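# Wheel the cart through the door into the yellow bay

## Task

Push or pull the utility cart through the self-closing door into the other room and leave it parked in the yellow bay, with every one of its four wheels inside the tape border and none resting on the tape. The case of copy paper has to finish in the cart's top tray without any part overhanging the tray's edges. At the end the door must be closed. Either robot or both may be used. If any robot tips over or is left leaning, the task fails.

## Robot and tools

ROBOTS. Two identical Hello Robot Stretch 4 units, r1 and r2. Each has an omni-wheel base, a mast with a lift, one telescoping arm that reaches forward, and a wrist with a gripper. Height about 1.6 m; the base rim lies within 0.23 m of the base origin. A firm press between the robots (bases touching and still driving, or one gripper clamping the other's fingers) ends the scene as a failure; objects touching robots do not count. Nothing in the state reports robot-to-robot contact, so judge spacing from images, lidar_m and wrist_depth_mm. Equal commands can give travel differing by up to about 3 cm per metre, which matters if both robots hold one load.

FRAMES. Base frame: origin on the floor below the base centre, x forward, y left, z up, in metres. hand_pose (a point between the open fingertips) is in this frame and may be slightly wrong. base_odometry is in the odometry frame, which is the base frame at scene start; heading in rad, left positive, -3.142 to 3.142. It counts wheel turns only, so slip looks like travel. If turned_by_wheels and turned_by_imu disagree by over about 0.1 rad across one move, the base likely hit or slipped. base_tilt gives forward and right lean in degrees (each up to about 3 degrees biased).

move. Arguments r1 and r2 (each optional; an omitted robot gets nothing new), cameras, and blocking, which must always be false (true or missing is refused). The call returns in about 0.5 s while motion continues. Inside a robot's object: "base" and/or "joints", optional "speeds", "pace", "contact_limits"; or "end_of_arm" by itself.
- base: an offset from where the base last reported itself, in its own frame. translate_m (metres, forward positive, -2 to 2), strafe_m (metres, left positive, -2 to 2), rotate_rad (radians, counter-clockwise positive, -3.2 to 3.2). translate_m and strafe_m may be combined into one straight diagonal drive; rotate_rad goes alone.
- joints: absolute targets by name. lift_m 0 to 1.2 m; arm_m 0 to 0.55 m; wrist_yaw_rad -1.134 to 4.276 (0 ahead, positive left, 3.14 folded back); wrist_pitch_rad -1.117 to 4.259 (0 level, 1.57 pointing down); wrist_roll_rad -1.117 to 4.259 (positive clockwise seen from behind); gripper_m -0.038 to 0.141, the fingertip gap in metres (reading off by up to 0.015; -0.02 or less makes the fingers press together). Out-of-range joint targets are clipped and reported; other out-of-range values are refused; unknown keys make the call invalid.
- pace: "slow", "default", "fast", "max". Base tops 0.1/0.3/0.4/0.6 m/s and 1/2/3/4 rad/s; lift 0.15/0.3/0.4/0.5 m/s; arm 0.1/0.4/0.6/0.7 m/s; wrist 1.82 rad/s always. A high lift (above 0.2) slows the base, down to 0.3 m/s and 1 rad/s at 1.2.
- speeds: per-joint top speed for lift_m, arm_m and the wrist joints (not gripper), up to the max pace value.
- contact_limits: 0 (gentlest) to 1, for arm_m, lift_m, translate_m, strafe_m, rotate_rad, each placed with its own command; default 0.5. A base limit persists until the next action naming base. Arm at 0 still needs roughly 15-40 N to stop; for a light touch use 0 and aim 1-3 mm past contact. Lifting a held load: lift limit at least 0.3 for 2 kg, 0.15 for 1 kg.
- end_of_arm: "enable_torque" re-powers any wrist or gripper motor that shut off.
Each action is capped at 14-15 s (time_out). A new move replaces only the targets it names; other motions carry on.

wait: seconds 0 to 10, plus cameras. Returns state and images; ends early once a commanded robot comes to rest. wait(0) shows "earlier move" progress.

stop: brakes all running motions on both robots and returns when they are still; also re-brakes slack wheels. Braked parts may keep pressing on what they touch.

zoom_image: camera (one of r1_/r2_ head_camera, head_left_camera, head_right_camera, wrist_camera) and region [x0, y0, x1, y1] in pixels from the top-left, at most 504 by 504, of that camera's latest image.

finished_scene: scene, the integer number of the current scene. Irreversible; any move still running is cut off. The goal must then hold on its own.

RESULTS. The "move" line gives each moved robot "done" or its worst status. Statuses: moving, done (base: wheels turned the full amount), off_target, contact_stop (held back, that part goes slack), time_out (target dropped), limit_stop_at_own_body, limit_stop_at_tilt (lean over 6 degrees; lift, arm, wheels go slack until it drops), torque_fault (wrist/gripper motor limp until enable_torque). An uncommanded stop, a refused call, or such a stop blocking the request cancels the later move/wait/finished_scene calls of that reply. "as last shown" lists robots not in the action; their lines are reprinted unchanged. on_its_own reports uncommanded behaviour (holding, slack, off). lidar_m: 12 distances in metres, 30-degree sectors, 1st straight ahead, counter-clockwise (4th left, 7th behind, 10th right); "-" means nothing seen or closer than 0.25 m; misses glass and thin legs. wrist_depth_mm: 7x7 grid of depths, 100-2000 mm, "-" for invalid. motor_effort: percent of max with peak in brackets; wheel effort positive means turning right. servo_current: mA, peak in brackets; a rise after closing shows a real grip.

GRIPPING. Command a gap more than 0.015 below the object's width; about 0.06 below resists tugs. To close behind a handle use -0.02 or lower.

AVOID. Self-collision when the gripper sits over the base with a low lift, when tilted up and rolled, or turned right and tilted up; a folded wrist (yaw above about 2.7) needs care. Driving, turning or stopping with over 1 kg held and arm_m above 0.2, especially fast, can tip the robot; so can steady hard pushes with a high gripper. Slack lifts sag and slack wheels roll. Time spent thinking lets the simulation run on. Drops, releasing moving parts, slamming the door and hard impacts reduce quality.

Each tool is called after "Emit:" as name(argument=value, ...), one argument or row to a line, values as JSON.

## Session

Emit:
move(
  blocking=false,
)

Scene clock: 0.00 s.
r1.base_odometry: x=+0.000 y=+0.000 heading=+0.000
r1.turned_by_wheels: +0.000
r1.turned_by_imu: +0.000
r1.base_tilt: forward=-1.6 right=+1.3
r1.lidar_m: 0.96 1.73 2.02 2.40 3.92 1.60 0.85 0.77 0.78 0.89 0.77 0.78
r1.base_status: not commanded
r1.joint_positions: lift_m=+0.124 arm_m=+0.000 wrist_yaw_rad=+3.194 wrist_pitch_rad=+0.002 wrist_roll_rad=+0.000 gripper_m=+0.056
r1.joint_status: not commanded
r1.measured_speeds: all 0
r1.motor_effort: lift_m=+19 arm_m=-4 wheel_0=-2 wheel_1=+1 wheel_2=+0
r1.servo_current: wrist_yaw_rad=59 wrist_pitch_rad=46 wrist_roll_rad=46 gripper_m=39
r1.hand_pose: x=-0.1216 y=+0.0722 z=+0.3019 quat_wxyz=(-0.026, -0.001, +0.000, +1.000) (m; r1's base frame)
r1.wrist_depth_mm: - 135 - - - - - / - 123 135 - - - - / - 121 191 - - - - / 110 136 194 - - - - / 137 - - - 1618 - - / 226 - 190 1098 188 1160 1118 / 224 163 750 798 768 768 759
r2.base_odometry: x=+0.000 y=+0.000 heading=+0.000
r2.turned_by_wheels: +0.000
r2.turned_by_imu: +0.000
r2.base_tilt: forward=-0.6 right=+0.1
r2.lidar_m: 1.29 1.32 1.58 2.33 2.36 2.78 1.41 1.41 2.77 2.39 2.42 1.48
r2.base_status: not commanded
r2.joint_positions: lift_m=+0.200 arm_m=+0.000 wrist_yaw_rad=+3.211 wrist_pitch_rad=+0.001 wrist_roll_rad=+0.000 gripper_m=+0.056
r2.joint_status: not commanded
r2.measured_speeds: all 0
r2.motor_effort: lift_m=+18 arm_m=-4 wheel_0=-1 wheel_1=+1 wheel_2=+1
r2.servo_current: wrist_yaw_rad=46 wrist_pitch_rad=39 wrist_roll_rad=52 gripper_m=52
r2.hand_pose: x=-0.1229 y=+0.0671 z=+0.3779 quat_wxyz=(-0.035, -0.001, +0.000, +0.999) (m; r2's base frame)
r2.wrist_depth_mm: - - 137 - - - - / - - 137 - - - - / - 109 138 - - - - / - 140 175 - - - - / 214 - - - - - - / 213 1281 196 1255 190 1336 1182 / 208 243 866 - - 854 878
pictures: r1_head_camera, r1_head_left_camera, r1_head_right_camera, r1_wrist_camera, r2_head_camera, r2_head_left_camera, r2_head_right_camera, r2_wrist_camera
Images, in order (width x height): r1_head_camera 420x560, r1_head_left_camera 420x672, r1_head_right_camera 420x672, r1_wrist_camera 616x392, r2_head_camera 420x560, r2_head_left_camera 420x672, r2_head_right_camera 420x672, r2_wrist_camera 616x392.

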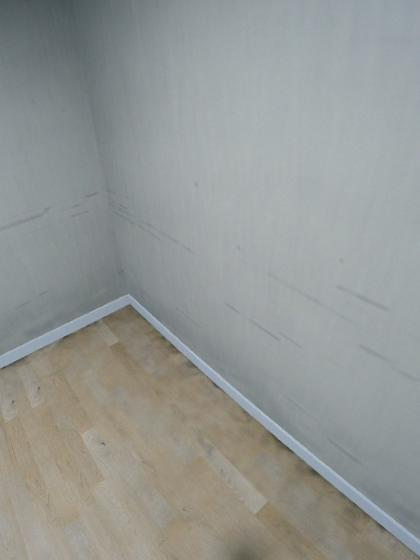

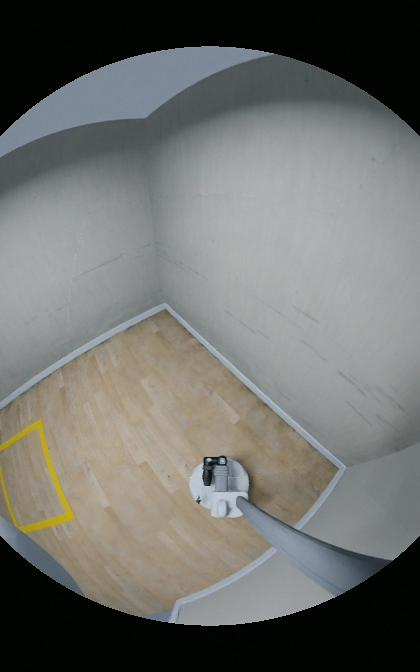

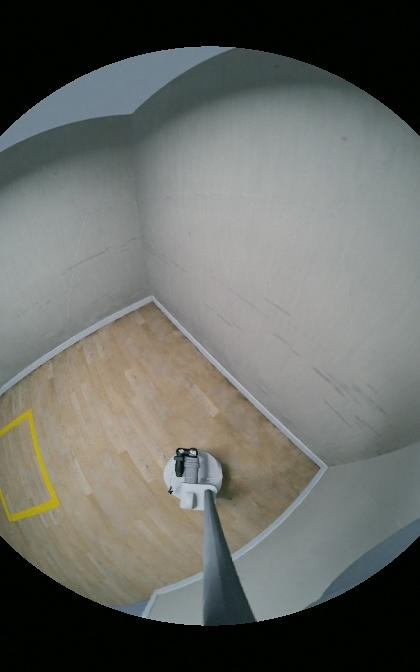

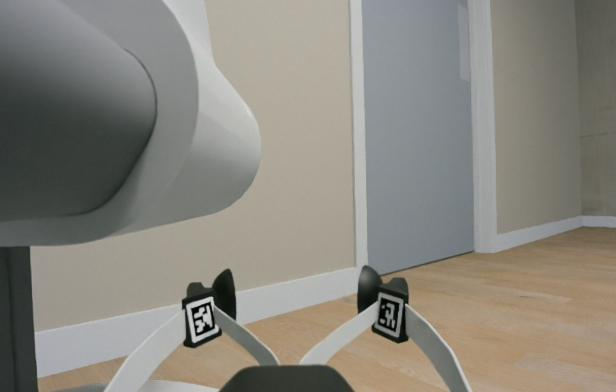

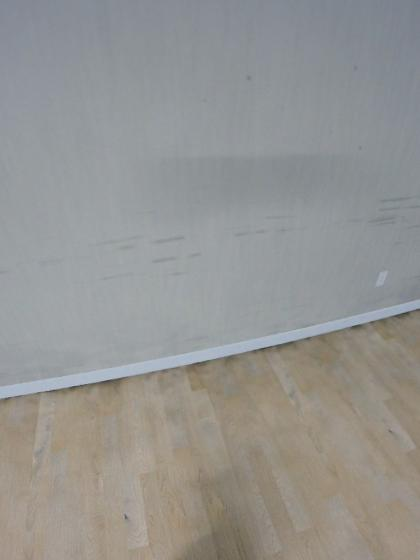

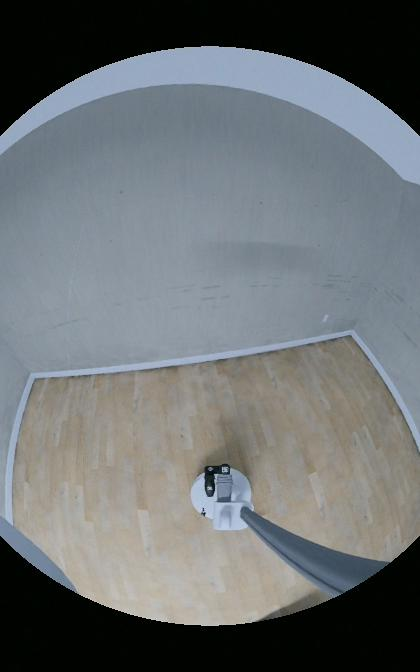

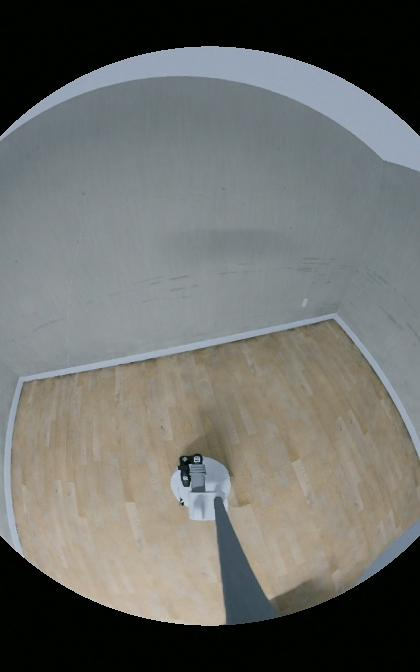

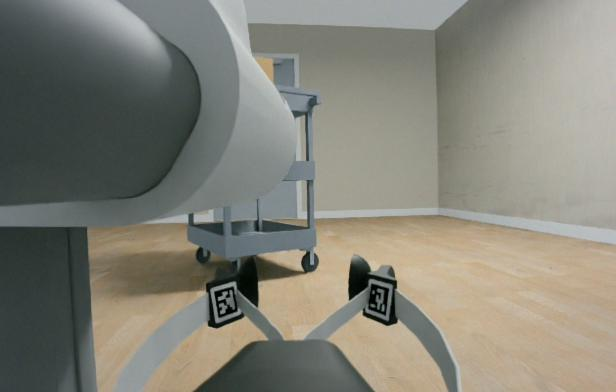

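Emit:
move(
  r1={"base": {"rotate_rad": 2.7}},
  r2={"base": {"rotate_rad": -3.0}},
  cameras=[],
  blocking=false,
)

Emit:
wait(
  seconds=3,
  cameras=[],
)

Emit:
wait(
  seconds=1,
  cameras=["r1_head_camera", "r1_head_left_camera", "r2_head_camera", "r2_head_left_camera"],
)

Scene clock: 9.93 s.
move: r1 moving; r2 moving
r1.base_odometry: x=+0.000 y=+0.000 heading=+0.253
r1.turned_by_wheels: +0.253
r1.turned_by_imu: +0.253
r1.base_tilt: forward=-1.6 right=+1.3
r1.lidar_m: 1.15 2.01 2.11 2.98 2.65 1.07 0.80 0.74 0.81 0.80 0.72 0.82
r1.base_status: rotate_rad moving
r1.joint_positions: lift_m=+0.124 arm_m=+0.000 wrist_yaw_rad=+3.194 wrist_pitch_rad=+0.002 wrist_roll_rad=+0.000 gripper_m=+0.056
r1.joint_status: not commanded
r1.measured_speeds: translate_m=+0.000 strafe_m=+0.000 rotate_rad=+0.974 lift_m=+0.000 arm_m=+0.000 wrist_yaw_rad=+0.000 wrist_pitch_rad=+0.000 wrist_roll_rad=+0.000
r1.motor_effort: lift_m=+19(20) arm_m=-4(4) wheel_0=-7(9) wheel_1=-6(7) wheel_2=-6(7)
r1.servo_current: wrist_yaw_rad=46(59) wrist_pitch_rad=39(52) wrist_roll_rad=33(65) gripper_m=39(46)
r1.hand_pose: x=-0.1216 y=+0.0722 z=+0.3019 quat_wxyz=(-0.026, -0.001, +0.000, +1.000) (m; r1's base frame)
r1.wrist_depth_mm: - 135 - - - - 1808 / - 123 135 - - - 1808 / - 121 192 - - - 1756 / 111 136 195 - - - 1808 / 137 - - - - - 1756 / 226 - 190 976 188 1118 1138 / 224 152 759 798 778 750 759
r2.base_odometry: x=+0.000 y=+0.000 heading=-0.252
r2.turned_by_wheels: -0.252
r2.turned_by_imu: -0.244
r2.base_tilt: forward=-0.7 right=+0.0
r2.lidar_m: 1.35 1.27 1.41 2.01 2.34 2.43 3.58 1.41 3.28 2.43 2.39 1.79
r2.base_status: rotate_rad moving
r2.joint_positions: lift_m=+0.200 arm_m=+0.000 wrist_yaw_rad=+3.211 wrist_pitch_rad=+0.001 wrist_roll_rad=+0.000 gripper_m=+0.056
r2.joint_status: not commanded
r2.measured_speeds: translate_m=+0.001 strafe_m=+0.000 rotate_rad=-0.977 lift_m=+0.000 arm_m=+0.000 wrist_yaw_rad=+0.000 wrist_pitch_rad=+0.000 wrist_roll_rad=+0.000
r2.motor_effort: lift_m=+18(18) arm_m=-4(4) wheel_0=+11(11) wheel_1=+9(10) wheel_2=+10(11)
r2.servo_current: wrist_yaw_rad=52(52) wrist_pitch_rad=46(46) wrist_roll_rad=52(65) gripper_m=46(52)
r2.hand_pose: x=-0.1229 y=+0.0671 z=+0.3779 quat_wxyz=(-0.035, -0.001, +0.000, +0.999) (m; r2's base frame)
r2.wrist_depth_mm: - - 137 - - - - / - - 137 - - - - / - 109 138 - - - - / - 140 176 - - - - / 214 1756 - - - - - / 213 1281 196 1308 190 1336 1182 / 208 242 878 - - 854 878
pictures: none
No camera images: "cameras" was empty.

Scene clock: 12.07 s.
earlier move: r1 done; r2 moving
r1.base_odometry: x=+0.000 y=+0.000 heading=+2.699
r1.turned_by_wheels: +2.447
r1.turned_by_imu: +2.460
r1.base_tilt: forward=-1.6 right=+1.3
r1.lidar_m: 1.29 0.83 0.74 0.76 0.85 0.76 0.78 0.97 2.03 2.06 2.53 3.91
r1.base_status: done
r1.joint_positions: lift_m=+0.124 arm_m=+0.000 wrist_yaw_rad=+3.194 wrist_pitch_rad=+0.002 wrist_roll_rad=+0.000 gripper_m=+0.056
r1.joint_status: not commanded
r1.measured_speeds: all 0
r1.motor_effort: lift_m=+19(20) arm_m=-4(4) wheel_0=-4(10) wheel_1=-3(9) wheel_2=-2(8)
r1.servo_current: wrist_yaw_rad=39(65) wrist_pitch_rad=39(52) wrist_roll_rad=59(65) gripper_m=39(52)
r1.hand_pose: x=-0.1216 y=+0.0722 z=+0.3019 quat_wxyz=(-0.026, -0.001, +0.000, +1.000) (m; r1's base frame)
r1.wrist_depth_mm: - 135 - - - - - / - 123 135 - - - - / - 121 191 - - - - / 111 135 195 - - - - / 137 - - - - - - / 229 1098 190 - 187 - - / 750 759 750 778 732 131 -
r2.base_odometry: x=+0.000 y=+0.000 heading=-2.999
r2.turned_by_wheels: -2.747
r2.turned_by_imu: -2.673
r2.base_tilt: forward=-0.7 right=+0.1
r2.lidar_m: 1.37 3.65 2.51 2.38 2.03 1.41 1.31 1.33 1.78 2.33 2.40 3.15
r2.base_status: rotate_rad moving
r2.joint_positions: lift_m=+0.200 arm_m=+0.000 wrist_yaw_rad=+3.211 wrist_pitch_rad=+0.001 wrist_roll_rad=+0.000 gripper_m=+0.056
r2.joint_status: not commanded
r2.measured_speeds: all 0
r2.motor_effort: lift_m=+18(18) arm_m=-4(4) wheel_0=+4(14) wheel_1=+2(11) wheel_2=+5(11)
r2.servo_current: wrist_yaw_rad=46(52) wrist_pitch_rad=46(46) wrist_roll_rad=59(65) gripper_m=46(52)
r2.hand_pose: x=-0.1228 y=+0.0671 z=+0.3779 quat_wxyz=(-0.035, -0.001, +0.000, +0.999) (m; r2's base frame)
r2.wrist_depth_mm: - - 137 - - - - / - 107 137 - - - - / - 110 138 235 - - - / - 140 165 - - - - / 216 - - - - - - / 213 1281 195 1160 190 1205 1182 / 211 245 878 - - 854 866
wait: 2.13 of 3 s (r1 has come to rest)
pictures: none
No camera images: "cameras" was empty.

Scene clock: 12.23 s.
earlier move: r2 done
r1.base_odometry: x=+0.000 y=+0.000 heading=+2.699
r1.turned_by_wheels: +0.000
r1.turned_by_imu: +0.000
r1.base_tilt: forward=-1.6 right=+1.3
r1.lidar_m: 1.32 0.84 0.74 0.75 0.86 0.76 0.76 0.98 2.03 2.05 2.55 3.92
r1.base_status: done
r1.joint_positions: lift_m=+0.124 arm_m=+0.000 wrist_yaw_rad=+3.194 wrist_pitch_rad=+0.002 wrist_roll_rad=+0.000 gripper_m=+0.056
r1.joint_status: not commanded
r1.measured_speeds: all 0
r1.motor_effort: lift_m=+20(20) arm_m=-4(4) wheel_0=-3(10) wheel_1=-3(9) wheel_2=-2(8)
r1.servo_current: wrist_yaw_rad=52(65) wrist_pitch_rad=33(52) wrist_roll_rad=33(65) gripper_m=46(52)
r1.hand_pose: x=-0.1216 y=+0.0722 z=+0.3019 quat_wxyz=(-0.026, -0.001, +0.000, +1.000) (m; r1's base frame)
r1.wrist_depth_mm: - 135 - - - - - / - 123 135 - - - - / - 121 191 - - - - / 111 135 195 - - - - / 137 - - - - - - / 228 1118 190 - 187 - - / 741 759 750 798 732 131 -
r2.base_odometry: x=+0.000 y=+0.000 heading=-2.999
r2.turned_by_wheels: +0.000
r2.turned_by_imu: +0.000
r2.base_tilt: forward=-0.6 right=+0.0
r2.lidar_m: 1.39 3.65 2.51 2.38 2.04 1.41 1.30 1.35 1.78 2.32 2.39 3.18
r2.base_status: done
r2.joint_positions: lift_m=+0.200 arm_m=+0.000 wrist_yaw_rad=+3.211 wrist_pitch_rad=+0.001 wrist_roll_rad=+0.000 gripper_m=+0.056
r2.joint_status: not commanded
r2.measured_speeds: all 0
r2.motor_effort: lift_m=+18(18) arm_m=-4(4) wheel_0=+3(14) wheel_1=+3(11) wheel_2=+4(11)
r2.servo_current: wrist_yaw_rad=52(52) wrist_pitch_rad=46(46) wrist_roll_rad=39(65) gripper_m=46(52)
r2.hand_pose: x=-0.1228 y=+0.0671 z=+0.3779 quat_wxyz=(-0.035, -0.001, +0.000, +0.999) (m; r2's base frame)
r2.wrist_depth_mm: - - 137 - - - - / - 107 137 - - - - / - 110 139 235 - - - / - 140 165 - - - - / 216 - - - - - - / 213 1308 195 1182 190 1205 1182 / 211 244 878 - - 854 878
wait: 0.17 of 1 s (r2 has come to rest)
pictures: r1_head_camera, r1_head_left_camera, r2_head_camera, r2_head_left_camera
Images, in order (width x height): r1_head_camera 420x560, r1_head_left_camera 420x672, r2_head_camera 420x560, r2_head_left_camera 420x672.

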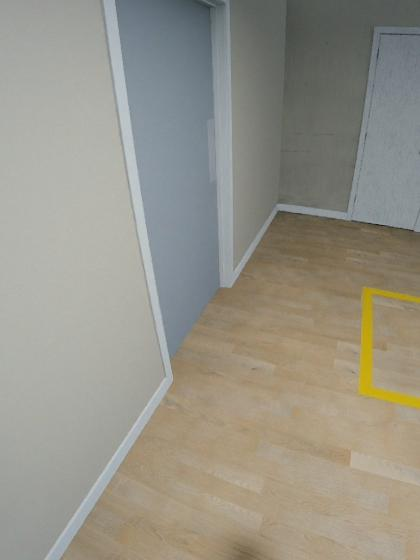

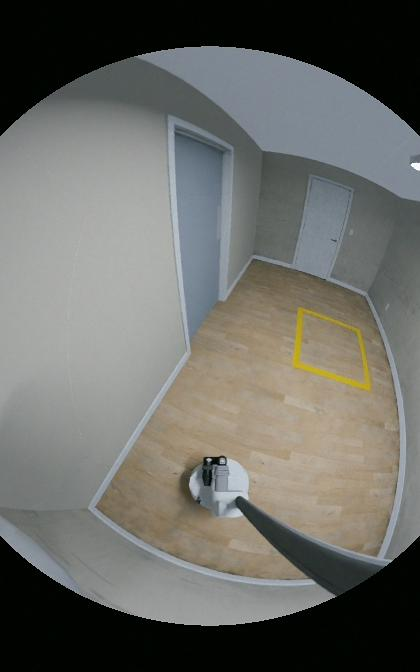

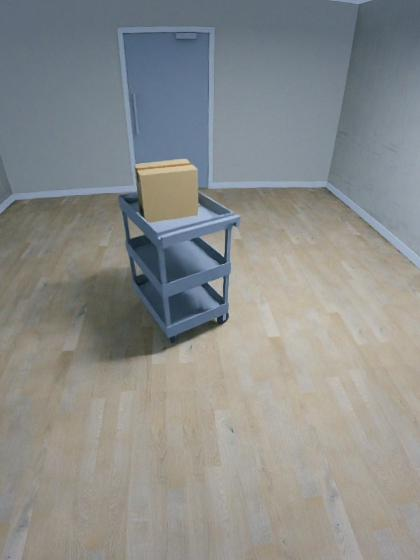

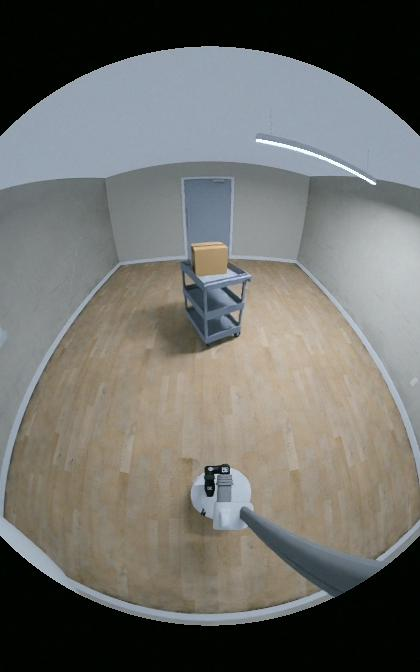

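Emit:
move(
  r1={"base": {"rotate_rad": 1.235}},
  r2={"base": {"rotate_rad": 0.21}, "joints": {"lift_m": 0.8, "wrist_yaw_rad": 0.0, "gripper_m": 0.12}},
  cameras=[],
  blocking=false,
)

Emit:
wait(
  seconds=1.2,
  cameras=[],
)

Emit:
wait(
  seconds=2,
  cameras=["r1_head_camera", "r1_head_right_camera", "r2_head_camera"],
)

Scene clock: 58.67 s.
move: r1 moving; r2 moving
r1.base_odometry: x=+0.000 y=+0.000 heading=+2.952
r1.turned_by_wheels: +0.253
r1.turned_by_imu: +0.254
r1.base_tilt: forward=-1.6 right=+1.3
r1.lidar_m: 0.98 0.77 0.74 0.82 0.78 0.79 0.82 1.28 2.04 2.22 3.26 2.22
r1.base_status: rotate_rad moving
r1.joint_positions: lift_m=+0.124 arm_m=+0.000 wrist_yaw_rad=+3.194 wrist_pitch_rad=+0.002 wrist_roll_rad=+0.000 gripper_m=+0.056
r1.joint_status: not commanded
r1.measured_speeds: translate_m=+0.000 strafe_m=+0.000 rotate_rad=+0.970 lift_m=+0.000 arm_m=+0.000 wrist_yaw_rad=+0.000 wrist_pitch_rad=+0.000 wrist_roll_rad=+0.000
r1.motor_effort: lift_m=+19(20) arm_m=-4(4) wheel_0=-9(9) wheel_1=-7(8) wheel_2=-7(7)
r1.servo_current: wrist_yaw_rad=72(72) wrist_pitch_rad=39(46) wrist_roll_rad=39(52) gripper_m=46(46)
r1.hand_pose: x=-0.1216 y=+0.0722 z=+0.3019 quat_wxyz=(-0.026, -0.001, +0.000, +1.000) (m; r1's base frame)
r1.wrist_depth_mm: - 135 - - - - - / - 123 135 - - - - / - 121 191 - - - - / 110 136 194 - - - - / 137 - - - - - - / 1008 1182 193 - 187 - - / 759 759 750 788 788 131 -
r2.base_odometry: x=+0.000 y=+0.000 heading=-2.811
r2.turned_by_wheels: +0.188
r2.turned_by_imu: +0.183
r2.base_tilt: forward=-0.7 right=+0.1
r2.lidar_m: 1.39 3.12 2.41 2.38 1.68 1.35 1.31 1.43 2.16 2.33 2.53 1.58
r2.base_status: rotate_rad moving
r2.joint_positions: lift_m=+0.238 arm_m=+0.000 wrist_yaw_rad=+2.650 wrist_pitch_rad=+0.001 wrist_roll_rad=+0.000 gripper_m=+0.075
r2.joint_status: lift_m moving; wrist_yaw_rad moving; gripper_m moving
r2.measured_speeds: translate_m=+0.001 strafe_m=+0.002 rotate_rad=+0.318 lift_m=+0.146 arm_m=+0.000 wrist_yaw_rad=-1.733 wrist_pitch_rad=+0.000 wrist_roll_rad=+0.000
r2.motor_effort: lift_m=+23(24) arm_m=-4(4) wheel_0=-3(8) wheel_1=-3(9) wheel_2=-5(10)
r2.servo_current: wrist_yaw_rad=91(130) wrist_pitch_rad=46(46) wrist_roll_rad=52(59) gripper_m=91(98)
r2.hand_pose: x=-0.0420 y=+0.2132 z=+0.4157 quat_wxyz=(+0.243, -0.001, +0.000, +0.970) (m; r2's base frame)
r2.wrist_depth_mm: - - - - - - - / 198 - - - - - - / 200 - - - - - - / 233 - - - - - - / - - - - - - - / 1160 1182 190 1255 189 1397 1308 / 1008 946 1008 - 976 904 931
pictures: none
No camera images: "cameras" was empty.

Scene clock: 59.87 s.
earlier move: r1 moving; r2 moving
r1.base_odometry: x=+0.000 y=+0.000 heading=-2.349
r1.turned_by_wheels: +0.982
r1.turned_by_imu: +0.987
r1.base_tilt: forward=-1.6 right=+1.3
r1.lidar_m: 0.72 0.79 0.80 0.77 0.81 1.15 2.02 2.15 3.02 2.71 1.06 0.78
r1.base_status: rotate_rad moving
r1.joint_positions: lift_m=+0.124 arm_m=+0.000 wrist_yaw_rad=+3.194 wrist_pitch_rad=+0.002 wrist_roll_rad=+0.000 gripper_m=+0.056
r1.joint_status: not commanded
r1.measured_speeds: all 0
r1.motor_effort: lift_m=+19(20) arm_m=-4(4) wheel_0=-1(9) wheel_1=-2(9) wheel_2=+0(8)
r1.servo_current: wrist_yaw_rad=52(78) wrist_pitch_rad=39(52) wrist_roll_rad=39(72) gripper_m=46(46)
r1.hand_pose: x=-0.1216 y=+0.0722 z=+0.3019 quat_wxyz=(-0.026, -0.001, +0.000, +1.000) (m; r1's base frame)
r1.wrist_depth_mm: - 135 - - - - - / - 123 147 - - - - / - 121 191 - - - - / 111 136 208 - - - - / 215 - - - - 1756 - / 1008 1229 193 1182 187 1138 1008 / 750 750 750 788 778 759 750
r2.base_odometry: x=+0.000 y=+0.000 heading=-2.790
r2.turned_by_wheels: +0.021
r2.turned_by_imu: +0.021
r2.base_tilt: forward=-0.7 right=+0.1
r2.lidar_m: 1.39 3.01 2.43 2.38 1.66 1.32 1.32 1.44 2.22 2.34 2.55 1.52
r2.base_status: done
r2.joint_positions: lift_m=+0.561 arm_m=+0.000 wrist_yaw_rad=+0.567 wrist_pitch_rad=+0.001 wrist_roll_rad=+0.000 gripper_m=+0.120
r2.joint_status: lift_m moving; wrist_yaw_rad moving; the others done
r2.measured_speeds: translate_m=+0.000 strafe_m=+0.000 rotate_rad=+0.000 lift_m=+0.300 arm_m=+0.000 wrist_yaw_rad=-1.736 wrist_pitch_rad=+0.000 wrist_roll_rad=+0.000
r2.motor_effort: lift_m=+20(25) arm_m=-4(4) wheel_0=-4(8) wheel_1=-4(9) wheel_2=-5(10)
r2.servo_current: wrist_yaw_rad=124(130) wrist_pitch_rad=39(46) wrist_roll_rad=39(59) gripper_m=52(98)
r2.hand_pose: x=+0.4612 y=+0.0811 z=+0.7388 quat_wxyz=(+0.960, +0.000, +0.001, +0.280) (m; r2's base frame)
r2.wrist_depth_mm: 1921 - - - - - - / 1983 - - - - - - / 1921 - - - - - - / - - - - - - - / - - - - - - - / - - 201 - 200 - - / 1708 1576 1708 - 1661 1499 1499
wait: 1.20 s; no rest
pictures: none
No camera images: "cameras" was empty.

Scene clock: 60.03 s.
earlier move: r1 done; r2 moving
r1.base_odometry: x=+0.000 y=+0.000 heading=-2.349
r1.turned_by_wheels: +0.000
r1.turned_by_imu: +0.000
r1.base_tilt: forward=-1.6 right=+1.3
r1.lidar_m: 0.74 0.80 0.80 0.76 0.81 1.14 2.01 2.16 3.02 2.70 1.05 0.77
r1.base_status: done
r1.joint_positions: lift_m=+0.124 arm_m=+0.000 wrist_yaw_rad=+3.194 wrist_pitch_rad=+0.002 wrist_roll_rad=+0.000 gripper_m=+0.056
r1.joint_status: not commanded
r1.measured_speeds: all 0
r1.motor_effort: lift_m=+19(20) arm_m=-4(4) wheel_0=-2(9) wheel_1=+0(9) wheel_2=+0(8)
r1.servo_current: wrist_yaw_rad=46(78) wrist_pitch_rad=39(52) wrist_roll_rad=39(72) gripper_m=52(52)
r1.hand_pose: x=-0.1216 y=+0.0722 z=+0.3019 quat_wxyz=(-0.026, -0.001, +0.000, +1.000) (m; r1's base frame)
r1.wrist_depth_mm: - 135 - - - - - / - 123 146 - - - - / - 121 191 - - - - / 111 136 206 - - - - / 215 - - - - 1808 - / 1008 1205 193 1182 187 1138 1025 / 759 759 750 788 778 750 759
r2.base_odometry: x=+0.000 y=+0.000 heading=-2.790
r2.turned_by_wheels: +0.000
r2.turned_by_imu: +0.000
r2.base_tilt: forward=-0.7 right=+0.1
r2.lidar_m: 1.41 3.04 2.41 2.37 1.65 1.33 1.31 1.43 2.22 2.33 2.57 1.54
r2.base_status: done
r2.joint_positions: lift_m=+0.611 arm_m=+0.000 wrist_yaw_rad=+0.277 wrist_pitch_rad=+0.001 wrist_roll_rad=+0.000 gripper_m=+0.120
r2.joint_status: lift_m moving; wrist_yaw_rad moving; the others done
r2.measured_speeds: translate_m=+0.000 strafe_m=+0.000 rotate_rad=+0.000 lift_m=+0.300 arm_m=+0.000 wrist_yaw_rad=-1.736 wrist_pitch_rad=+0.000 wrist_roll_rad=+0.000
r2.motor_effort: lift_m=+24(25) arm_m=-4(4) wheel_0=-4(8) wheel_1=-4(9) wheel_2=-5(10)
r2.servo_current: wrist_yaw_rad=111(130) wrist_pitch_rad=46(46) wrist_roll_rad=39(59) gripper_m=46(98)
r2.hand_pose: x=+0.4722 y=-0.0051 z=+0.7888 quat_wxyz=(+0.990, +0.000, +0.001, +0.138) (m; r2's base frame)
r2.wrist_depth_mm: - - - - - - - / - - - - - - - / - - - - - 1281 - / - - - - - - - / - - - - - - - / - - 201 - 198 1576 - / 1756 1618 1756 - 1708 - 1336
wait: 0.17 of 2 s (r1 has come to rest)
pictures: r1_head_camera, r1_head_right_camera, r2_head_camera
Images, in order (width x height): r1_head_camera 420x560, r1_head_right_camera 420x672, r2_head_camera 420x560.

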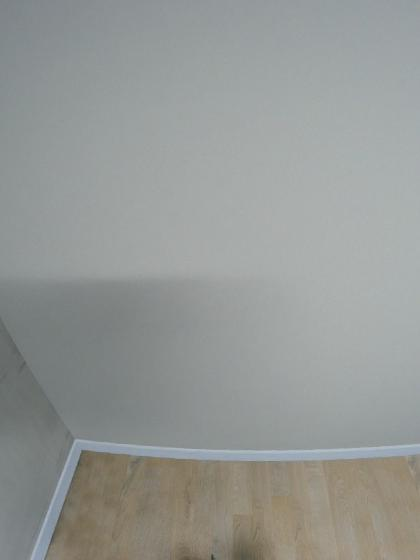

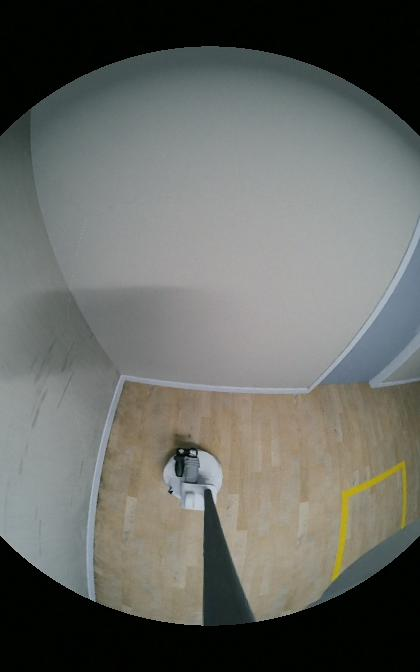

